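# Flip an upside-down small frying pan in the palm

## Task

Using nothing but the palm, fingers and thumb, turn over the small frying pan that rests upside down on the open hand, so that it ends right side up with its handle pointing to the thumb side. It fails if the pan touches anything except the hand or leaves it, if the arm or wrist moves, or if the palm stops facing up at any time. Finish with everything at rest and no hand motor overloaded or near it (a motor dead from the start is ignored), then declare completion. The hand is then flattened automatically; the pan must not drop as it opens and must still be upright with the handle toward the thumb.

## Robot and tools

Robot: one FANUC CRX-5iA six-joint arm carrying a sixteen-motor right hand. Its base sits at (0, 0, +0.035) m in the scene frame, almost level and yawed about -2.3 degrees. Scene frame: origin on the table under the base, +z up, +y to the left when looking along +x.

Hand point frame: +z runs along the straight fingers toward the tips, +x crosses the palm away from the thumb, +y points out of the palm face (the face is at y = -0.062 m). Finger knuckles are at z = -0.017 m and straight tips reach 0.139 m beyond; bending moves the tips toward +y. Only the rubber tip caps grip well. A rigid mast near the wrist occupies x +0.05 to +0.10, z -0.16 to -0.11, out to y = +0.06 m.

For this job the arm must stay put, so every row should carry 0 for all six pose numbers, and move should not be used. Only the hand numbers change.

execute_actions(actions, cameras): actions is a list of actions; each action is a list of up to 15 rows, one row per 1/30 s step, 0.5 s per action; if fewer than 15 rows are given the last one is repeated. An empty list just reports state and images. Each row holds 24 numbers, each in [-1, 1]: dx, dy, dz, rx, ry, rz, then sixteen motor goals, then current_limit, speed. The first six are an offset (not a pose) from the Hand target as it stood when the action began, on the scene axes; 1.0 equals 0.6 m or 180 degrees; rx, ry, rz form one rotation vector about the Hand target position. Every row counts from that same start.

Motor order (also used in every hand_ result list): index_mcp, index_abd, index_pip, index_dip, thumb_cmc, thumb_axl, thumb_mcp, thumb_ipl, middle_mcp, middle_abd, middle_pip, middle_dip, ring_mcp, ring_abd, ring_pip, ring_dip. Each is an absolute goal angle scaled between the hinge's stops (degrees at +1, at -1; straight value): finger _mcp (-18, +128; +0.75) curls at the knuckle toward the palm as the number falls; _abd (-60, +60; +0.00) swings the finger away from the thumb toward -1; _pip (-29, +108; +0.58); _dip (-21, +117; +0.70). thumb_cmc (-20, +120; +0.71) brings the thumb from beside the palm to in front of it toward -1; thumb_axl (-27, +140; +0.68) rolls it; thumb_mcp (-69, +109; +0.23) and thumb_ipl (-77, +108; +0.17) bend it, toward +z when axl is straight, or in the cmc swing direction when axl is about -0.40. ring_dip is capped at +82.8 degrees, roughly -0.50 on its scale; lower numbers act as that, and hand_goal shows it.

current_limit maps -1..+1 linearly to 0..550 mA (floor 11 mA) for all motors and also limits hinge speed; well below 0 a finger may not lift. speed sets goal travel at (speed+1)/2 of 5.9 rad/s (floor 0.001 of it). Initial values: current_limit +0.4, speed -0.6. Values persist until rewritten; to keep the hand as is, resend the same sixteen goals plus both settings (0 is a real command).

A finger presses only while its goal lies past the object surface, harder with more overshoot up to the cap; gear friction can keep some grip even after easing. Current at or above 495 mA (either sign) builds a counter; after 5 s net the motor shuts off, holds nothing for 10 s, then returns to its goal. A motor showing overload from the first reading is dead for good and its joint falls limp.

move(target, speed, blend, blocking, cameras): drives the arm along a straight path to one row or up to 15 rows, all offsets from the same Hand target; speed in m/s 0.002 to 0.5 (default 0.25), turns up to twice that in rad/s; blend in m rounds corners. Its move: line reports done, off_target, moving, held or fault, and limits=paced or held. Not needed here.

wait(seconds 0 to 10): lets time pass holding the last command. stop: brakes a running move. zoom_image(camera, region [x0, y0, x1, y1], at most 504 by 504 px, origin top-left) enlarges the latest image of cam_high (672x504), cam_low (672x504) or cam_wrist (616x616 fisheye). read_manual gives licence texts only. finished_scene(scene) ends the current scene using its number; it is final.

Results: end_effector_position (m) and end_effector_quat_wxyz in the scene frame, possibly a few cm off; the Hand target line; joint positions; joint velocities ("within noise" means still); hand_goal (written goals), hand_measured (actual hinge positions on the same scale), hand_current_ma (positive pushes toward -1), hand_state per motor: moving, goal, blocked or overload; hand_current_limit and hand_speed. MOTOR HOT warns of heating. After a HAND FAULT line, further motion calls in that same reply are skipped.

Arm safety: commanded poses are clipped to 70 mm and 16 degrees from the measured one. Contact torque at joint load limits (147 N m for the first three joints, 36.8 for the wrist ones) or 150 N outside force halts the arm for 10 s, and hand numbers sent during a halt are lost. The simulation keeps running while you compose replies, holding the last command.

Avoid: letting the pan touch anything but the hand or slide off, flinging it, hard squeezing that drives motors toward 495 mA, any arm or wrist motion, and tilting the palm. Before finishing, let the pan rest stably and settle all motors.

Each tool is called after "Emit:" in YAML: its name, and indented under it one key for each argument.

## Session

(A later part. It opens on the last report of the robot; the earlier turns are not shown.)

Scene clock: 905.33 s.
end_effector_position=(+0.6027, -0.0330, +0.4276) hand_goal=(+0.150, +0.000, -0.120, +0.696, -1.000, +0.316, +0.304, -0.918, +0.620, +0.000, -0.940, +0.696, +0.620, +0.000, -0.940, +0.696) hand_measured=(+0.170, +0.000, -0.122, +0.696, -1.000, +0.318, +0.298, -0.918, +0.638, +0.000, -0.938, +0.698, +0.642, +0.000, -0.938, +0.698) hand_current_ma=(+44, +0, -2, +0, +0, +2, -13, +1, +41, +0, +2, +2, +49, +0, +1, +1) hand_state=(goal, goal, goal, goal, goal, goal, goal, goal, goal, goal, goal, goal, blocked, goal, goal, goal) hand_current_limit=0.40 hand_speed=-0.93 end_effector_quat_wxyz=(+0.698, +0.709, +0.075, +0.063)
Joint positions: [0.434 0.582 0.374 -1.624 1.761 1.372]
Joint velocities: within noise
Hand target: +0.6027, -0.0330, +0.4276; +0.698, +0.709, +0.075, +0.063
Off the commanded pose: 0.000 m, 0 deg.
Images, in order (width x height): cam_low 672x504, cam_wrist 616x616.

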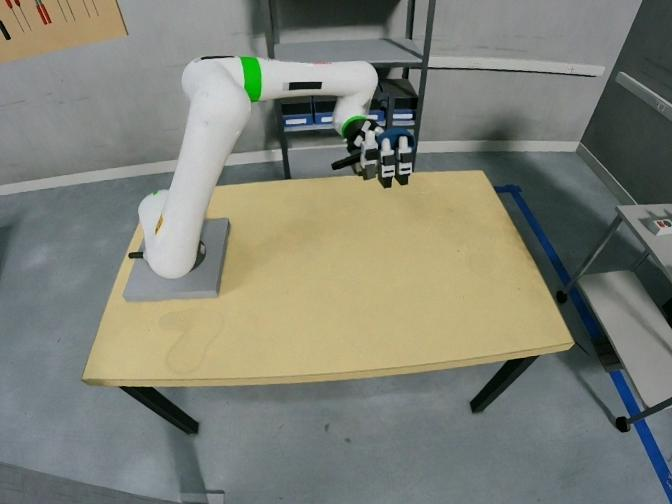

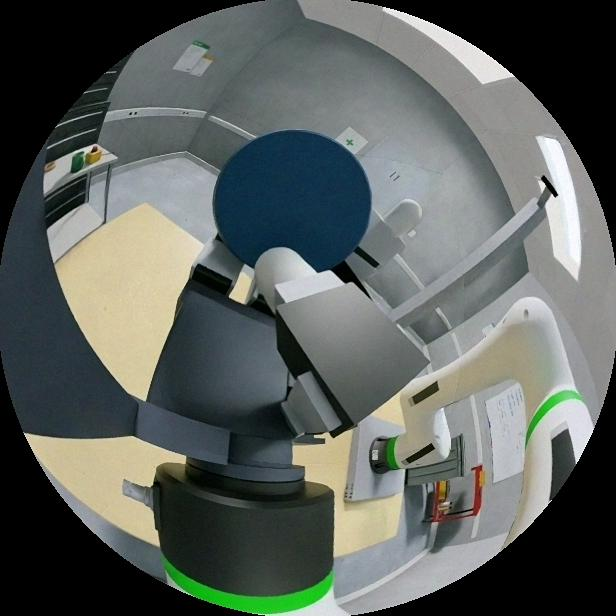

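Emit:
execute_actions:
  actions: []
  cameras: ["cam_high", "cam_low"]

Emit:
zoom_image:
  camera: "cam_high"
  region: [225, 145, 335, 230]

Emit:
zoom_image:
  camera: "cam_low"
  region: [325, 110, 425, 200]

Scene clock: 939.50 s.
end_effector_position=(+0.6027, -0.0330, +0.4276) hand_goal=(+0.150, +0.000, -0.120, +0.696, -1.000, +0.316, +0.304, -0.918, +0.620, +0.000, -0.940, +0.696, +0.620, +0.000, -0.940, +0.696) hand_measured=(+0.170, +0.000, -0.122, +0.696, -1.000, +0.318, +0.298, -0.918, +0.638, +0.000, -0.938, +0.698, +0.642, +0.000, -0.938, +0.698) hand_current_ma=(+44, +0, -2, +0, +0, +2, -13, +1, +41, +0, +2, +2, +49, +0, +1, +1) hand_state=(goal, goal, goal, goal, goal, goal, goal, goal, goal, goal, goal, goal, blocked, goal, goal, goal) hand_current_limit=0.40 hand_speed=-0.93 end_effector_quat_wxyz=(+0.698, +0.709, +0.075, +0.063)
Joint positions: [0.434 0.582 0.374 -1.624 1.761 1.372]
Joint velocities: within noise
Hand target: +0.6027, -0.0330, +0.4276; +0.698, +0.709, +0.075, +0.063
Off the commanded pose: 0.000 m, 0 deg.
Images, in order (width x height): cam_high 672x504, cam_low 672x504.

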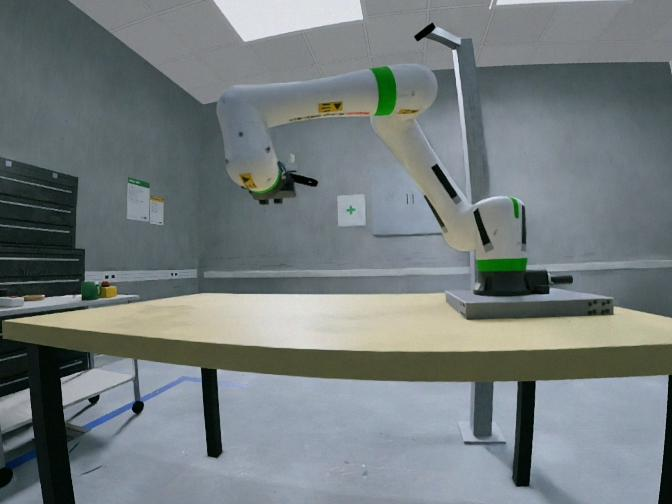

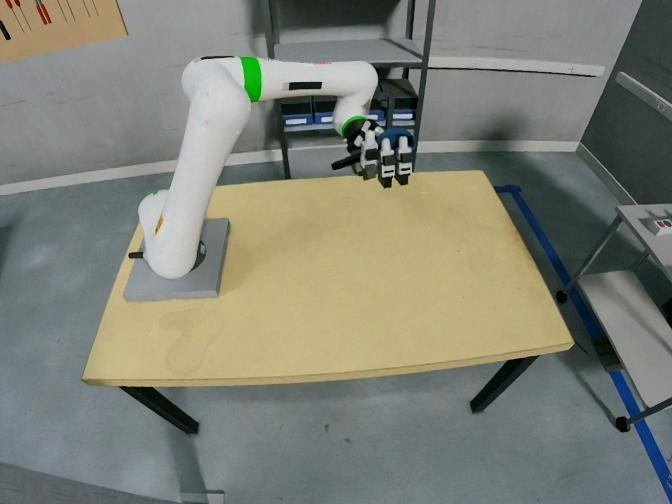

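Scaled by 4.582 from the camera's 672x504 image, which has a finer 960x720 frame.

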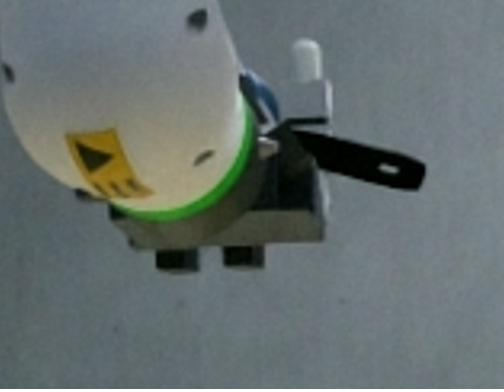

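Scaled by 5.040 from the camera's 672x504 image, which has a finer 960x720 frame.

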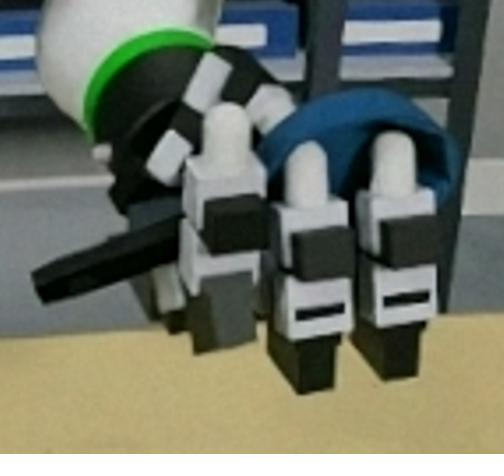

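Emit:
execute_actions:
  actions:
    - [[0,0,0,0,0,0,0.06,0,-0.12,0.696,-1.0,0.315,0.303,-0.919,0.62,0,-0.94,0.696,0.62,0,-0.94,0.696,0.4,-0.93]]
  cameras: ["cam_high", "cam_low", "cam_wrist"]

Emit:
zoom_image:
  camera: "cam_high"
  region: [225, 145, 335, 230]

Emit:
zoom_image:
  camera: "cam_low"
  region: [325, 110, 425, 200]

Emit:
zoom_image:
  camera: "cam_wrist"
  region: [170, 130, 500, 460]

Scene clock: 978.00 s.
end_effector_position=(+0.6027, -0.0330, +0.4276) hand_goal=(+0.060, +0.000, -0.120, +0.696, -1.000, +0.316, +0.304, -0.918, +0.620, +0.000, -0.940, +0.696, +0.620, +0.000, -0.940, +0.696) hand_measured=(+0.076, +0.000, -0.122, +0.696, -1.000, +0.314, +0.300, -0.922, +0.638, +0.000, -0.938, +0.698, +0.640, +0.000, -0.938, +0.698) hand_current_ma=(+34, +0, -2, +0, +0, -3, -7, -5, +40, +0, +2, +2, +43, +0, +2, +1) hand_state=(goal, goal, goal, goal, goal, goal, goal, goal, goal, goal, goal, goal, goal, goal, goal, goal) hand_current_limit=0.40 hand_speed=-0.93 end_effector_quat_wxyz=(+0.698, +0.709, +0.075, +0.063)
Joint positions: [0.434 0.582 0.374 -1.624 1.761 1.372]
Joint velocities: within noise
Hand target: +0.6027, -0.0330, +0.4276; +0.698, +0.709, +0.075, +0.063
Off the commanded pose: 0.000 m, 0 deg.

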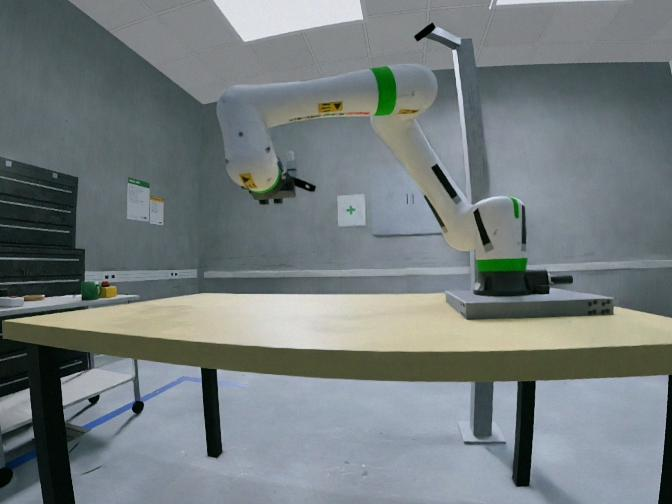

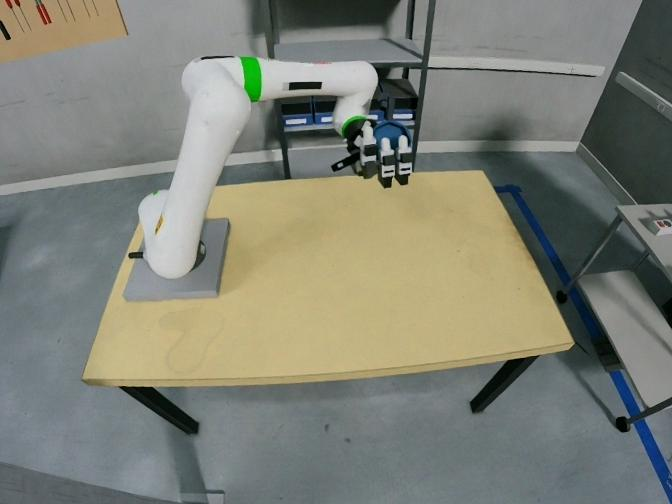

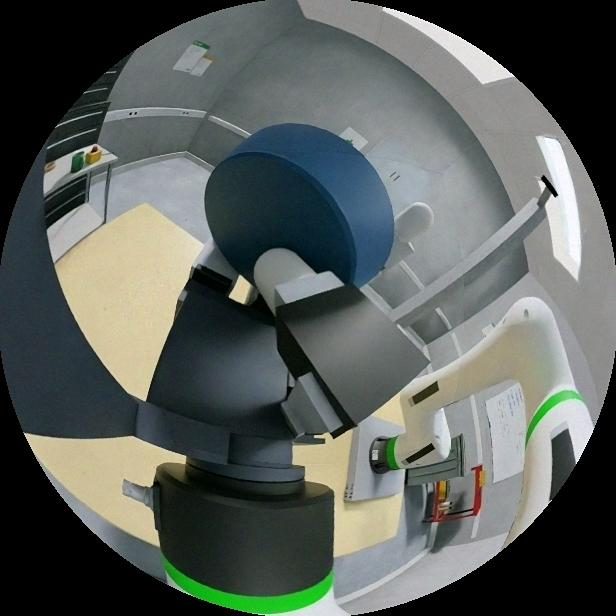

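Scaled by 4.582 from the camera's 672x504 image, which has a finer 960x720 frame.

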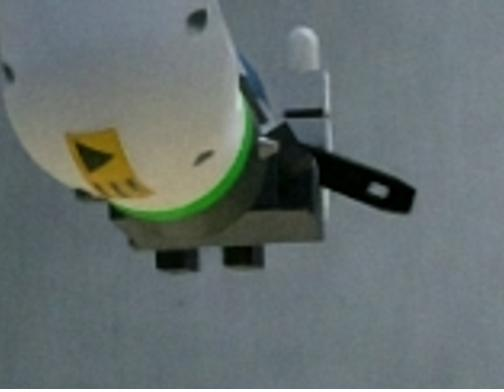

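Scaled by 5.040 from the camera's 672x504 image, which has a finer 960x720 frame.

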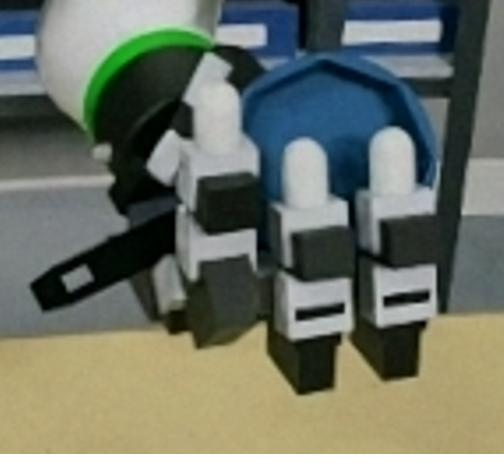

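Scaled by 1.527 from the camera's 616x616 image, which has a finer 880x880 frame.

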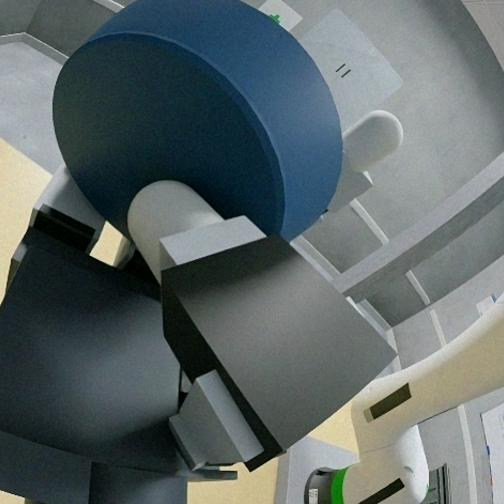

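Emit:
zoom_image:
  camera: "cam_wrist"
  region: [190, 110, 410, 330]

Emit:
zoom_image:
  camera: "cam_low"
  region: [325, 115, 425, 190]

Scaled by 2.291 from the camera's 616x616 image, which has a finer 880x880 frame.

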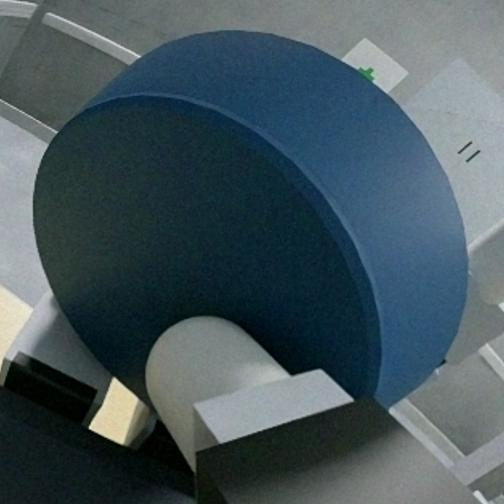

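Scaled by 5.040 from the camera's 672x504 image, which has a finer 960x720 frame.

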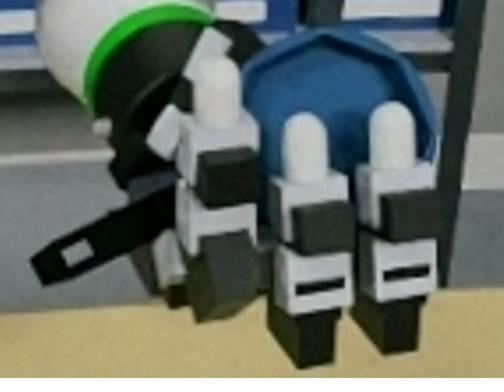

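Emit:
execute_actions:
  actions:
    - [[0,0,0,0,0,0,0.06,0,-0.12,0.696,-1.0,0.276,0.324,-0.938,0.62,0,-0.94,0.696,0.62,0,-0.94,0.696,0.4,-0.95]]
  cameras: ["cam_high", "cam_low", "cam_wrist"]

Emit:
zoom_image:
  camera: "cam_low"
  region: [325, 110, 425, 200]

Emit:
zoom_image:
  camera: "cam_wrist"
  region: [190, 110, 410, 330]

Scene clock: 1053.83 s.
end_effector_position=(+0.6027, -0.0330, +0.4276) hand_goal=(+0.060, +0.000, -0.120, +0.696, -1.000, +0.276, +0.324, -0.938, +0.620, +0.000, -0.940, +0.696, +0.620, +0.000, -0.940, +0.696) hand_measured=(+0.076, +0.000, -0.122, +0.696, -1.000, +0.276, +0.316, -0.940, +0.638, +0.000, -0.938, +0.698, +0.638, +0.000, -0.938, +0.698) hand_current_ma=(+34, +0, -2, +0, +0, +0, -16, -2, +40, +0, +2, +2, +41, +0, +2, +1) hand_state=(goal, goal, goal, goal, goal, goal, goal, goal, goal, goal, goal, goal, goal, goal, goal, goal) hand_current_limit=0.40 hand_speed=-0.95 end_effector_quat_wxyz=(+0.698, +0.709, +0.075, +0.063)
Joint positions: [0.434 0.582 0.374 -1.624 1.761 1.372]
Joint velocities: within noise
Hand target: +0.6027, -0.0330, +0.4276; +0.698, +0.709, +0.075, +0.063
Off the commanded pose: 0.000 m, 0 deg.

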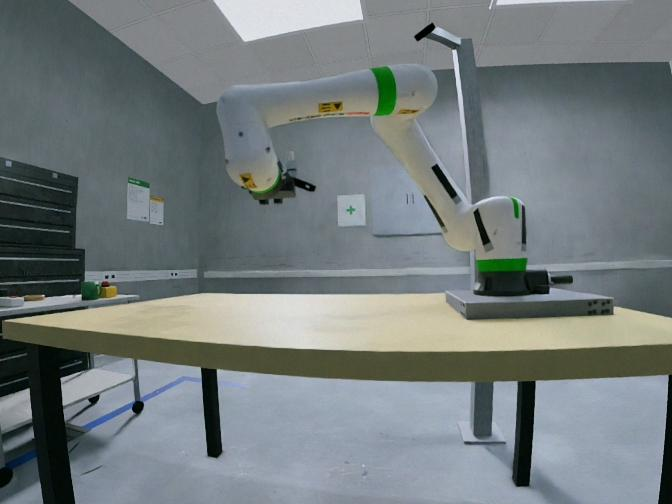

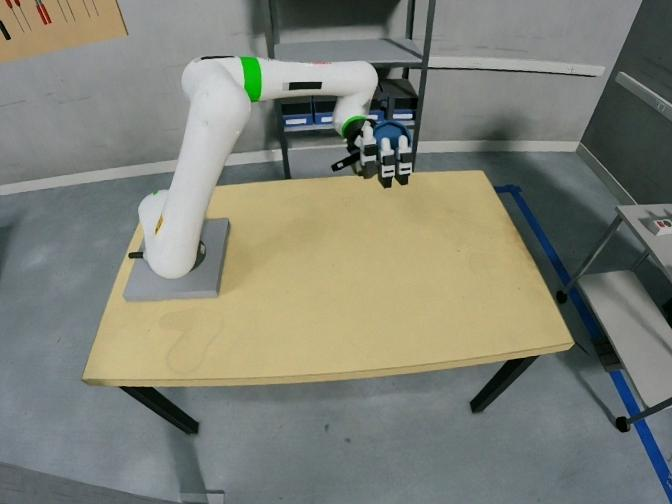

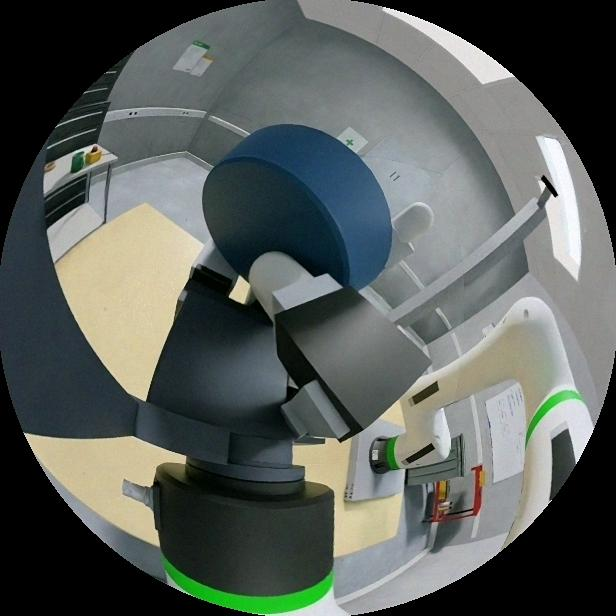

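Scaled by 5.040 from the camera's 672x504 image, which has a finer 960x720 frame.

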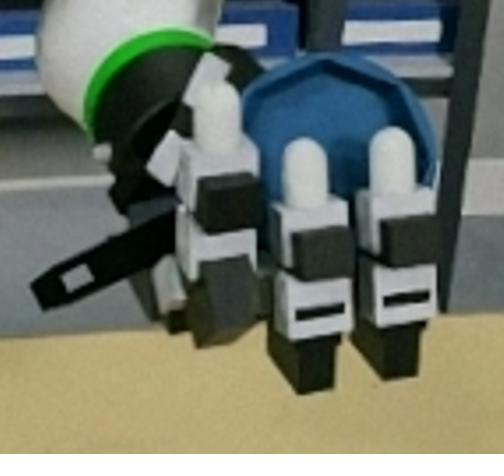

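Scaled by 2.291 from the camera's 616x616 image, which has a finer 880x880 frame.

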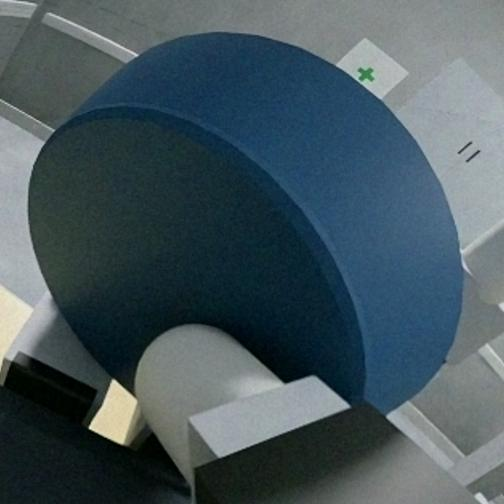

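Emit:
execute_actions:
  actions:
    - [[0,0,0,0,0,0,0.04,0,-0.12,0.696,-1.0,0.216,0.348,-0.964,0.62,0,-0.94,0.696,0.62,0,-0.94,0.696,0.4,-0.95]]
    - [[0,0,0,0,0,0,0.04,0,-0.12,0.696,-1.0,0.157,0.371,-0.984,0.62,0,-0.94,0.696,0.62,0,-0.94,0.696,0.4,-0.95]]
  cameras: ["cam_high", "cam_low", "cam_wrist"]

Emit:
zoom_image:
  camera: "cam_low"
  region: [325, 110, 425, 200]

Emit:
zoom_image:
  camera: "cam_wrist"
  region: [190, 110, 410, 330]

Emit:
zoom_image:
  camera: "cam_high"
  region: [225, 145, 335, 230]

Scene clock: 1063.93 s.
end_effector_position=(+0.6027, -0.0330, +0.4276) hand_goal=(+0.040, +0.000, -0.120, +0.696, -1.000, +0.158, +0.372, -0.984, +0.620, +0.000, -0.940, +0.696, +0.620, +0.000, -0.940, +0.696) hand_measured=(+0.056, +0.000, -0.122, +0.696, -1.000, +0.160, +0.366, -0.984, +0.638, +0.000, -0.938, +0.698, +0.638, +0.000, -0.938, +0.698) hand_current_ma=(+33, +0, -2, +0, +0, +2, -9, -1, +40, +0, +2, +2, +41, +0, +1, +1) hand_state=(goal, goal, goal, goal, goal, goal, goal, goal, goal, goal, goal, goal, goal, goal, goal, goal) hand_current_limit=0.40 hand_speed=-0.95 end_effector_quat_wxyz=(+0.698, +0.709, +0.075, +0.063)
Joint positions: [0.434 0.582 0.374 -1.624 1.761 1.372]
Joint velocities: within noise
Hand target: +0.6027, -0.0330, +0.4276; +0.698, +0.709, +0.075, +0.063
Off the commanded pose: 0.000 m, 0 deg.

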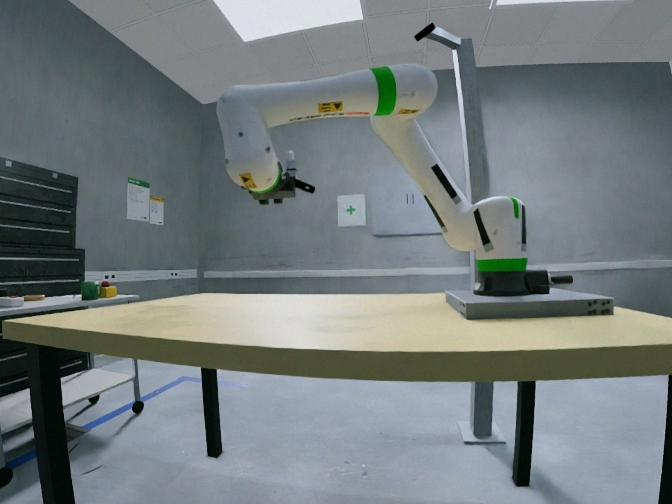

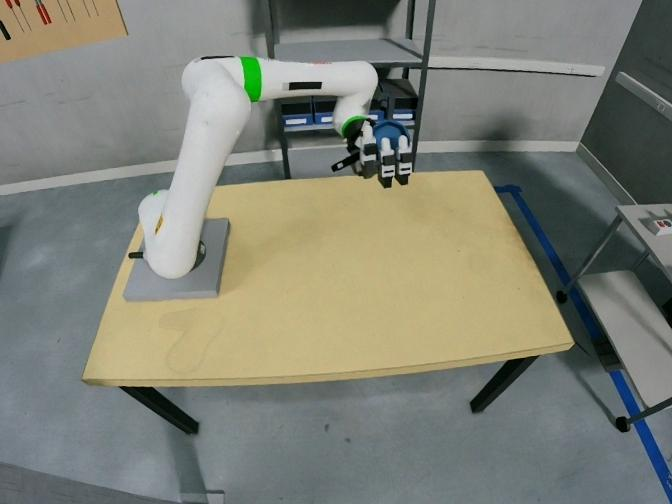

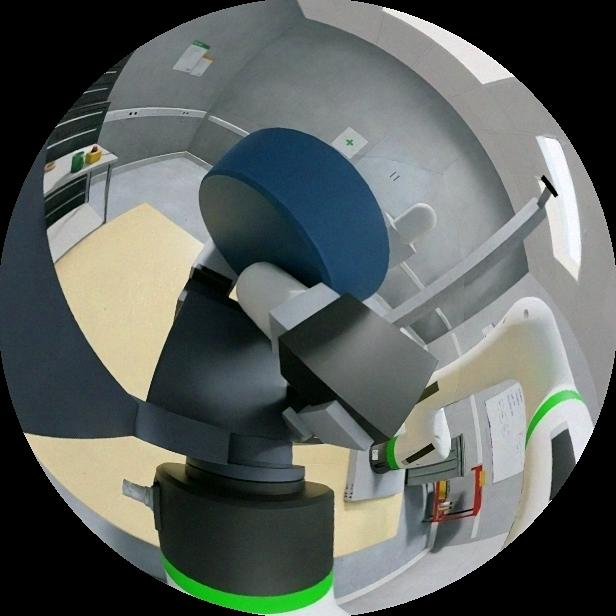

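Scaled by 5.040 from the camera's 672x504 image, which has a finer 960x720 frame.

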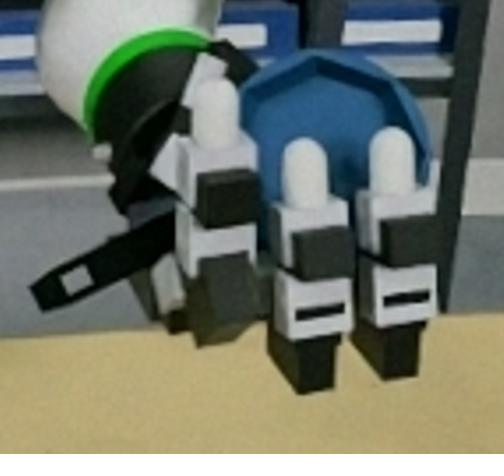

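Scaled by 2.291 from the camera's 616x616 image, which has a finer 880x880 frame.

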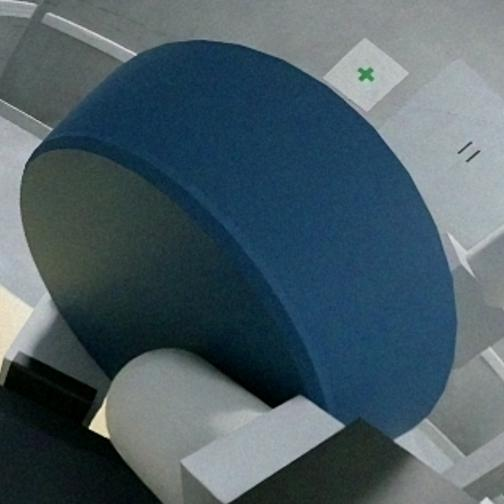

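Scaled by 4.582 from the camera's 672x504 image, which has a finer 960x720 frame.

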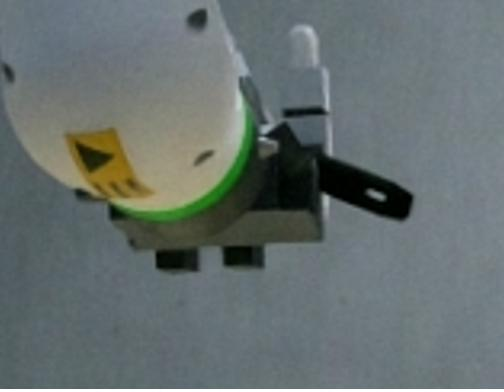

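Emit:
execute_actions:
  actions:
    - [[0,0,0,0,0,0,0.04,0,-0.12,0.696,-1.0,0.066,0.369,-0.982,0.62,0,-0.94,0.696,0.62,0,-0.94,0.696,0.4,-0.95]]
    - [[0,0,0,0,0,0,0.02,0,-0.12,0.696,-1.0,-0.025,0.363,-0.979,0.62,0,-0.94,0.696,0.62,0,-0.94,0.696,0.4,-0.95]]
  cameras: ["cam_high", "cam_low", "cam_wrist"]

Emit:
zoom_image:
  camera: "cam_low"
  region: [325, 110, 425, 200]

Emit:
zoom_image:
  camera: "cam_wrist"
  region: [190, 110, 410, 330]

Emit:
zoom_image:
  camera: "cam_high"
  region: [225, 145, 335, 230]

Scene clock: 1117.53 s.
end_effector_position=(+0.6027, -0.0330, +0.4276) hand_goal=(+0.020, +0.000, -0.120, +0.696, -1.000, -0.024, +0.364, -0.978, +0.620, +0.000, -0.940, +0.696, +0.620, +0.000, -0.940, +0.696) hand_measured=(+0.036, +0.000, -0.122, +0.696, -1.000, -0.022, +0.364, -0.984, +0.638, +0.000, -0.938, +0.698, +0.638, +0.000, -0.938, +0.698) hand_current_ma=(+31, +0, -2, +0, +0, +2, +0, -10, +40, +0, +2, +2, +41, +0, +1, +1) hand_state=(goal, goal, goal, goal, goal, goal, goal, goal, goal, goal, goal, goal, goal, goal, goal, goal) hand_current_limit=0.40 hand_speed=-0.95 end_effector_quat_wxyz=(+0.698, +0.709, +0.075, +0.063)
Joint positions: [0.434 0.582 0.374 -1.624 1.761 1.372]
Joint velocities: within noise
Hand target: +0.6027, -0.0330, +0.4276; +0.698, +0.709, +0.075, +0.063
Off the commanded pose: 0.000 m, 0 deg.

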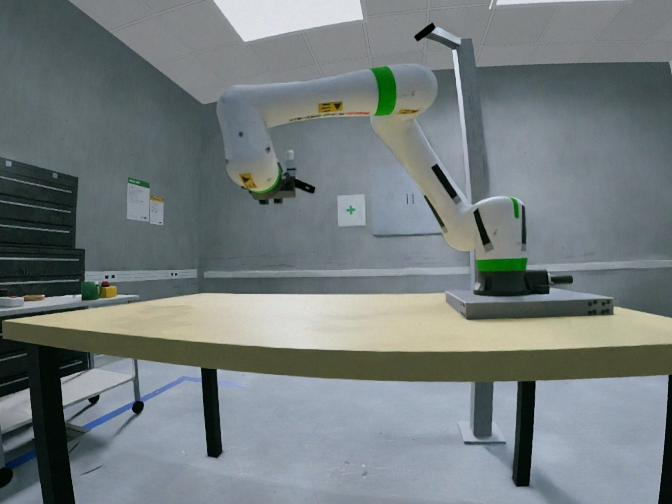

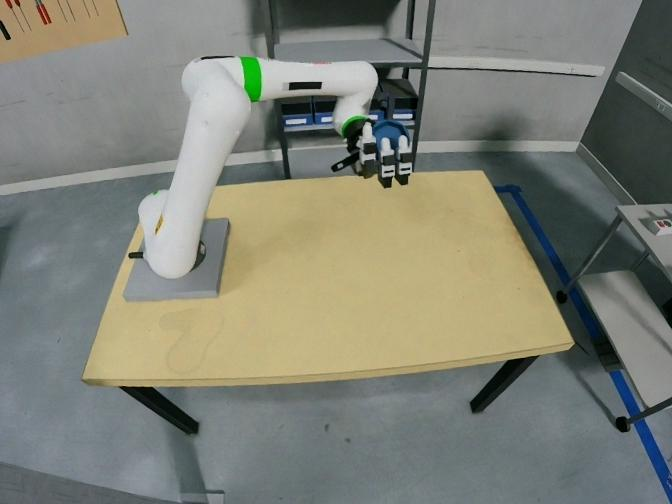

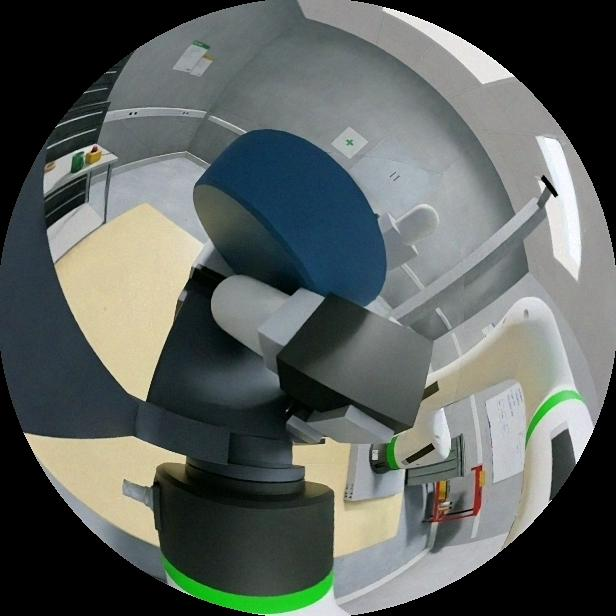

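Scaled by 5.040 from the camera's 672x504 image, which has a finer 960x720 frame.

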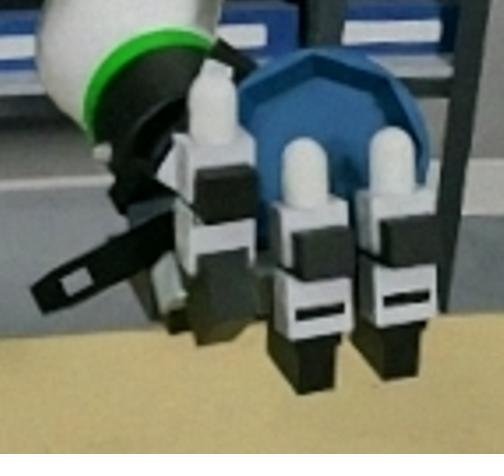

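Scaled by 2.291 from the camera's 616x616 image, which has a finer 880x880 frame.

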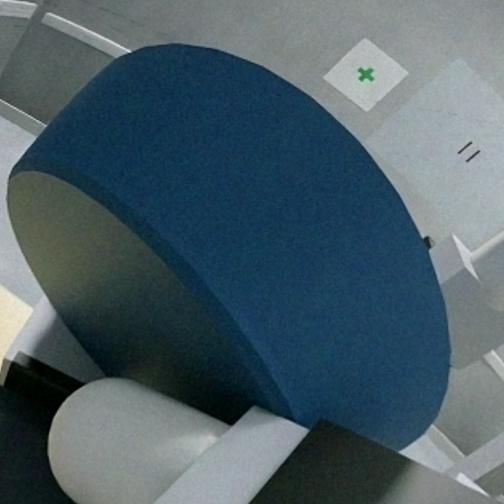

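Scaled by 4.582 from the camera's 672x504 image, which has a finer 960x720 frame.

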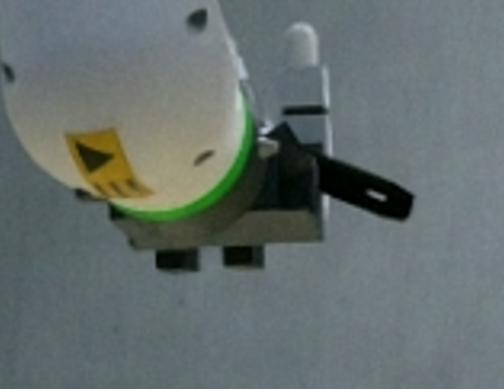

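Emit:
execute_actions:
  actions:
    - [[0,0,0,0,0,0,0.02,0,-0.12,0.696,-1.0,-0.096,0.337,-0.983,0.62,0,-0.94,0.696,0.62,0,-0.94,0.696,0.4,-0.95]]
  cameras: ["cam_high", "cam_low", "cam_wrist"]

Emit:
zoom_image:
  camera: "cam_low"
  region: [325, 110, 425, 200]

Emit:
zoom_image:
  camera: "cam_wrist"
  region: [190, 110, 410, 330]

Scene clock: 1124.87 s.
end_effector_position=(+0.6027, -0.0330, +0.4276) hand_goal=(+0.020, +0.000, -0.120, +0.696, -1.000, -0.096, +0.338, -0.982, +0.620, +0.000, -0.940, +0.696, +0.620, +0.000, -0.940, +0.696) hand_measured=(+0.036, +0.000, -0.122, +0.696, -1.000, -0.094, +0.340, -0.984, +0.638, +0.000, -0.938, +0.698, +0.638, +0.000, -0.938, +0.698) hand_current_ma=(+31, +0, -2, +0, +0, +3, +3, -1, +39, +0, +2, +2, +41, +0, +1, +1) hand_state=(goal, goal, goal, goal, goal, goal, goal, goal, goal, goal, goal, goal, goal, goal, goal, goal) hand_current_limit=0.40 hand_speed=-0.95 end_effector_quat_wxyz=(+0.698, +0.709, +0.075, +0.063)
Joint positions: [0.434 0.582 0.374 -1.624 1.761 1.372]
Joint velocities: within noise
Hand target: +0.6027, -0.0330, +0.4276; +0.698, +0.709, +0.075, +0.063
Off the commanded pose: 0.000 m, 0 deg.

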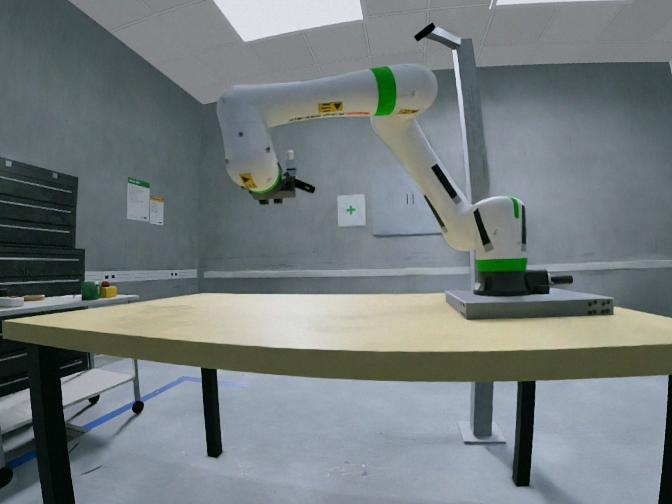

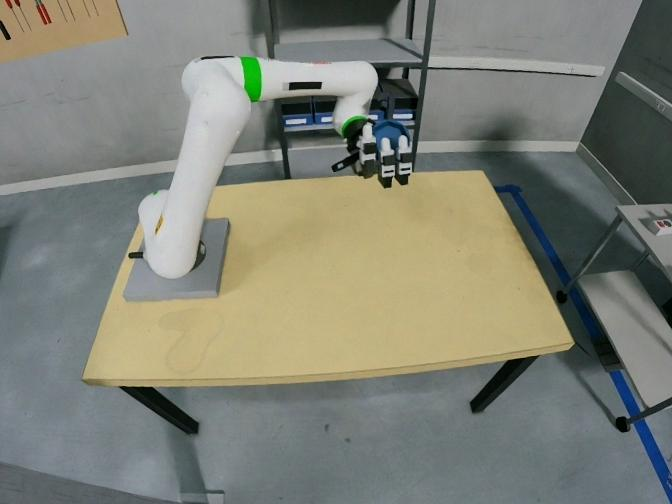

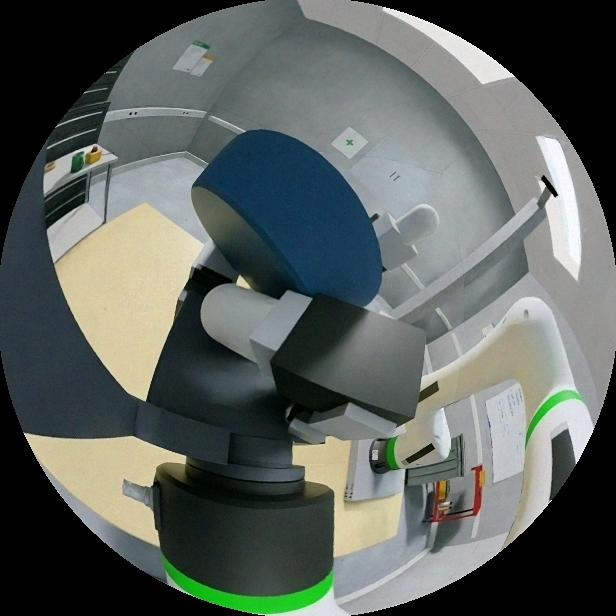

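Scaled by 5.040 from the camera's 672x504 image, which has a finer 960x720 frame.

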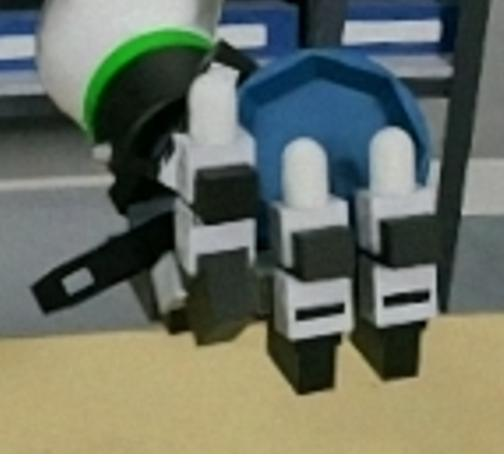

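Scaled by 2.291 from the camera's 616x616 image, which has a finer 880x880 frame.

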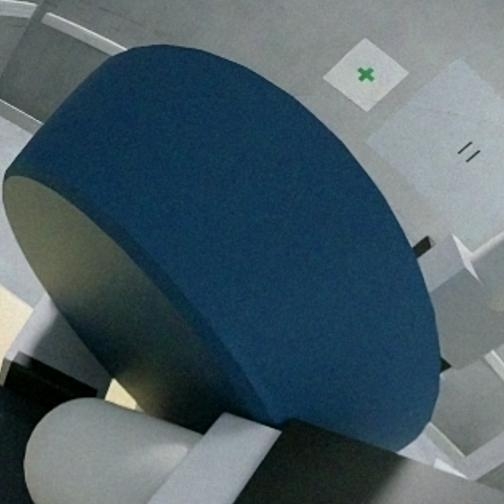

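Emit:
execute_actions:
  actions:
    - [[0,0,0,0,0,0,0.02,0,-0.12,0.696,-1.0,-0.18,0.303,-0.975,0.62,0,-0.94,0.696,0.62,0,-0.94,0.696,0.4,-0.95]]
  cameras: ["cam_low", "cam_wrist"]

Emit:
zoom_image:
  camera: "cam_low"
  region: [325, 110, 425, 200]

Emit:
zoom_image:
  camera: "cam_wrist"
  region: [170, 110, 420, 360]

Scene clock: 1195.43 s.
end_effector_position=(+0.6027, -0.0330, +0.4276) hand_goal=(+0.020, +0.000, -0.120, +0.696, -1.000, -0.180, +0.304, -0.974, +0.620, +0.000, -0.940, +0.696, +0.620, +0.000, -0.940, +0.696) hand_measured=(+0.036, +0.000, -0.122, +0.696, -0.996, -0.178, +0.316, -0.976, +0.638, +0.000, -0.938, +0.698, +0.638, +0.000, -0.938, +0.698) hand_current_ma=(+31, +0, -2, +0, +5, +2, +32, -3, +40, +0, +2, +2, +41, +0, +1, +1) hand_state=(goal, goal, goal, goal, goal, goal, goal, goal, goal, goal, goal, goal, goal, goal, goal, goal) hand_current_limit=0.40 hand_speed=-0.95 end_effector_quat_wxyz=(+0.698, +0.709, +0.075, +0.063)
Joint positions: [0.434 0.582 0.374 -1.624 1.761 1.372]
Joint velocities: within noise
Hand target: +0.6027, -0.0330, +0.4276; +0.698, +0.709, +0.075, +0.063
Off the commanded pose: 0.000 m, 0 deg.
Images, in order (width x height): cam_low 672x504, cam_wrist 616x616.

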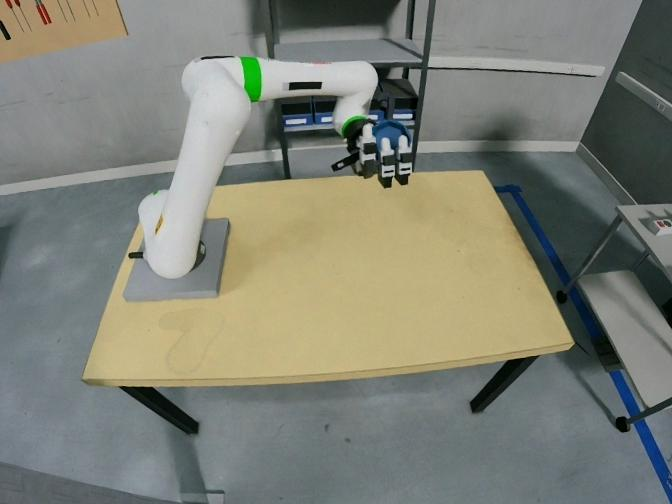

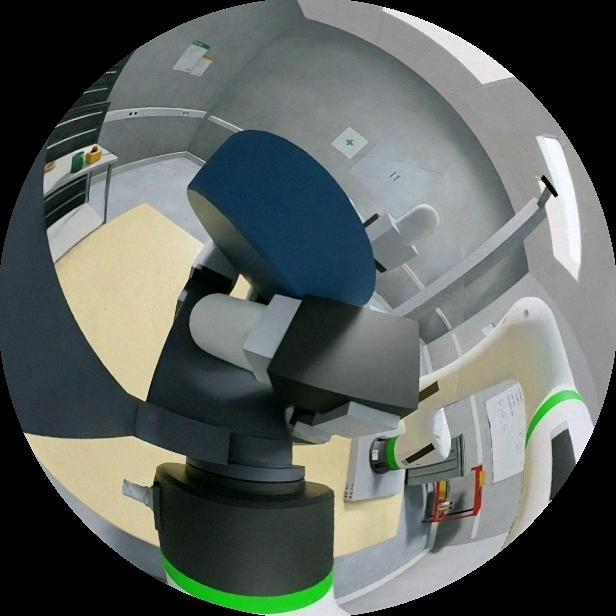

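Scaled by 5.040 from the camera's 672x504 image, which has a finer 960x720 frame.

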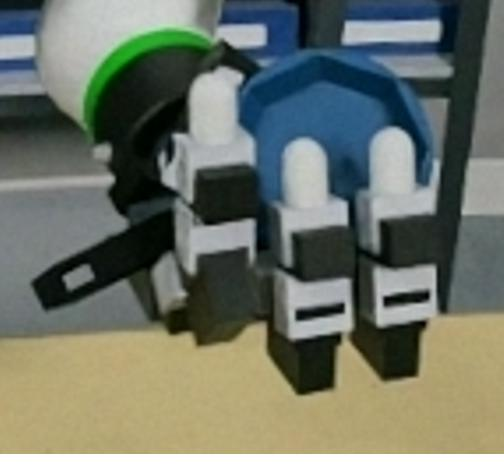

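Scaled by 2.016 from the camera's 616x616 image, which has a finer 880x880 frame.

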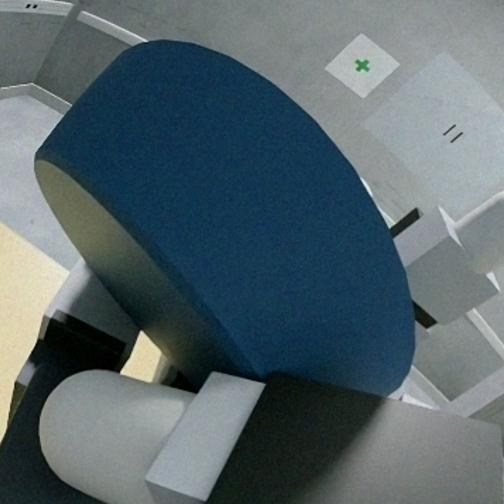

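Emit:
execute_actions:
  actions:
    - [[0,0,0,0,0,0,0.08,0,-0.12,0.696,-1.0,-0.18,0.303,-0.975,0.70,0,-0.94,0.696,0.70,0,-0.94,0.696,0.4,-0.95]]
  cameras: ["cam_low", "cam_wrist"]

Emit:
zoom_image:
  camera: "cam_low"
  region: [325, 110, 425, 200]

Emit:
zoom_image:
  camera: "cam_wrist"
  region: [170, 110, 420, 360]

Scene clock: 1224.53 s.
end_effector_position=(+0.6027, -0.0330, +0.4276) hand_goal=(+0.080, +0.000, -0.120, +0.696, -1.000, -0.180, +0.304, -0.974, +0.700, +0.000, -0.940, +0.696, +0.700, +0.000, -0.940, +0.696) hand_measured=(+0.084, +0.000, -0.122, +0.696, -1.000, -0.178, +0.304, -0.976, +0.706, +0.000, -0.938, +0.698, +0.706, +0.000, -0.938, +0.698) hand_current_ma=(+6, +0, -2, +0, +0, +2, +0, -3, +9, +0, +2, +2, +9, +0, +1, +1) hand_state=(goal, goal, goal, goal, goal, goal, goal, goal, goal, goal, goal, goal, goal, goal, goal, goal) hand_current_limit=0.40 hand_speed=-0.95 end_effector_quat_wxyz=(+0.698, +0.709, +0.075, +0.063)
Joint positions: [0.434 0.582 0.374 -1.624 1.761 1.372]
Joint velocities: within noise
Hand target: +0.6027, -0.0330, +0.4276; +0.698, +0.709, +0.075, +0.063
Off the commanded pose: 0.000 m, 0 deg.
Images, in order (width x height): cam_low 672x504, cam_wrist 616x616.

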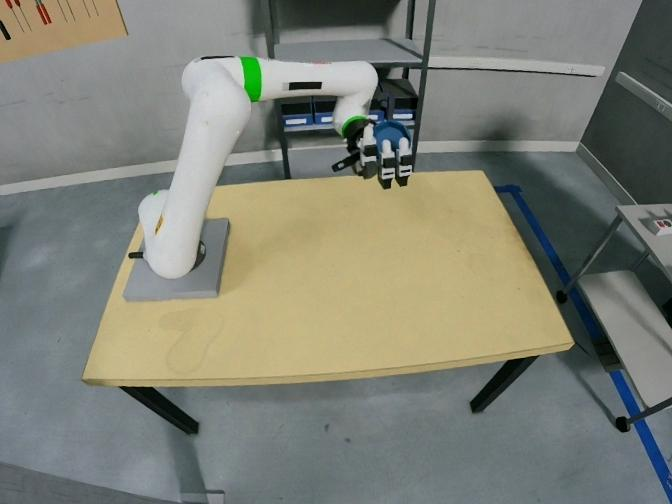

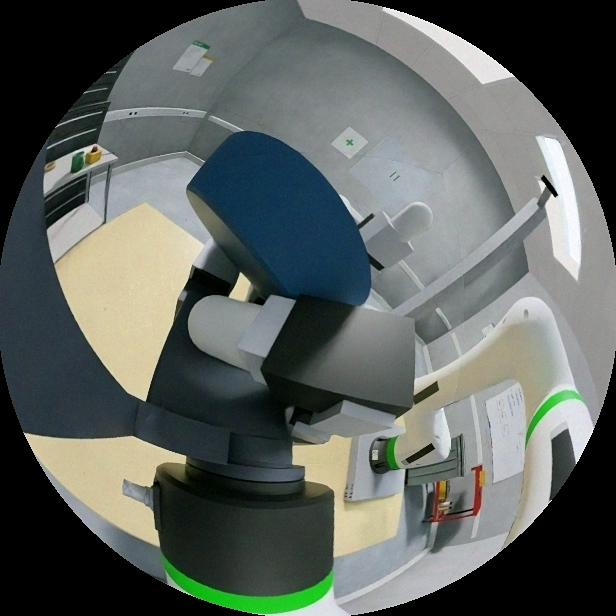

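Scaled by 5.040 from the camera's 672x504 image, which has a finer 960x720 frame.

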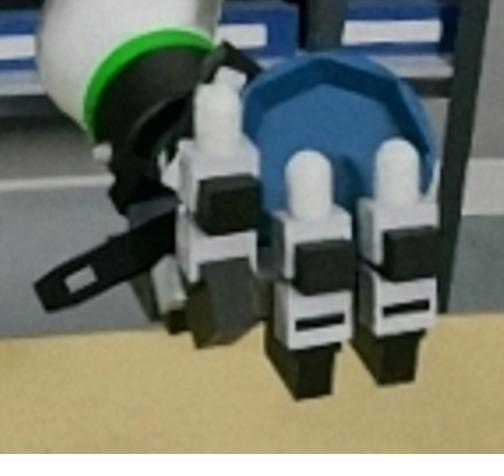

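Scaled by 2.016 from the camera's 616x616 image, which has a finer 880x880 frame.

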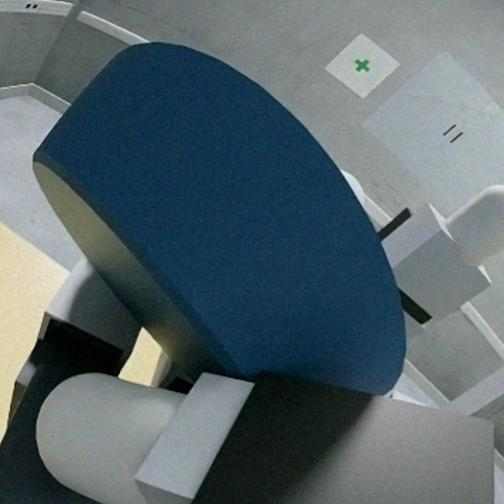

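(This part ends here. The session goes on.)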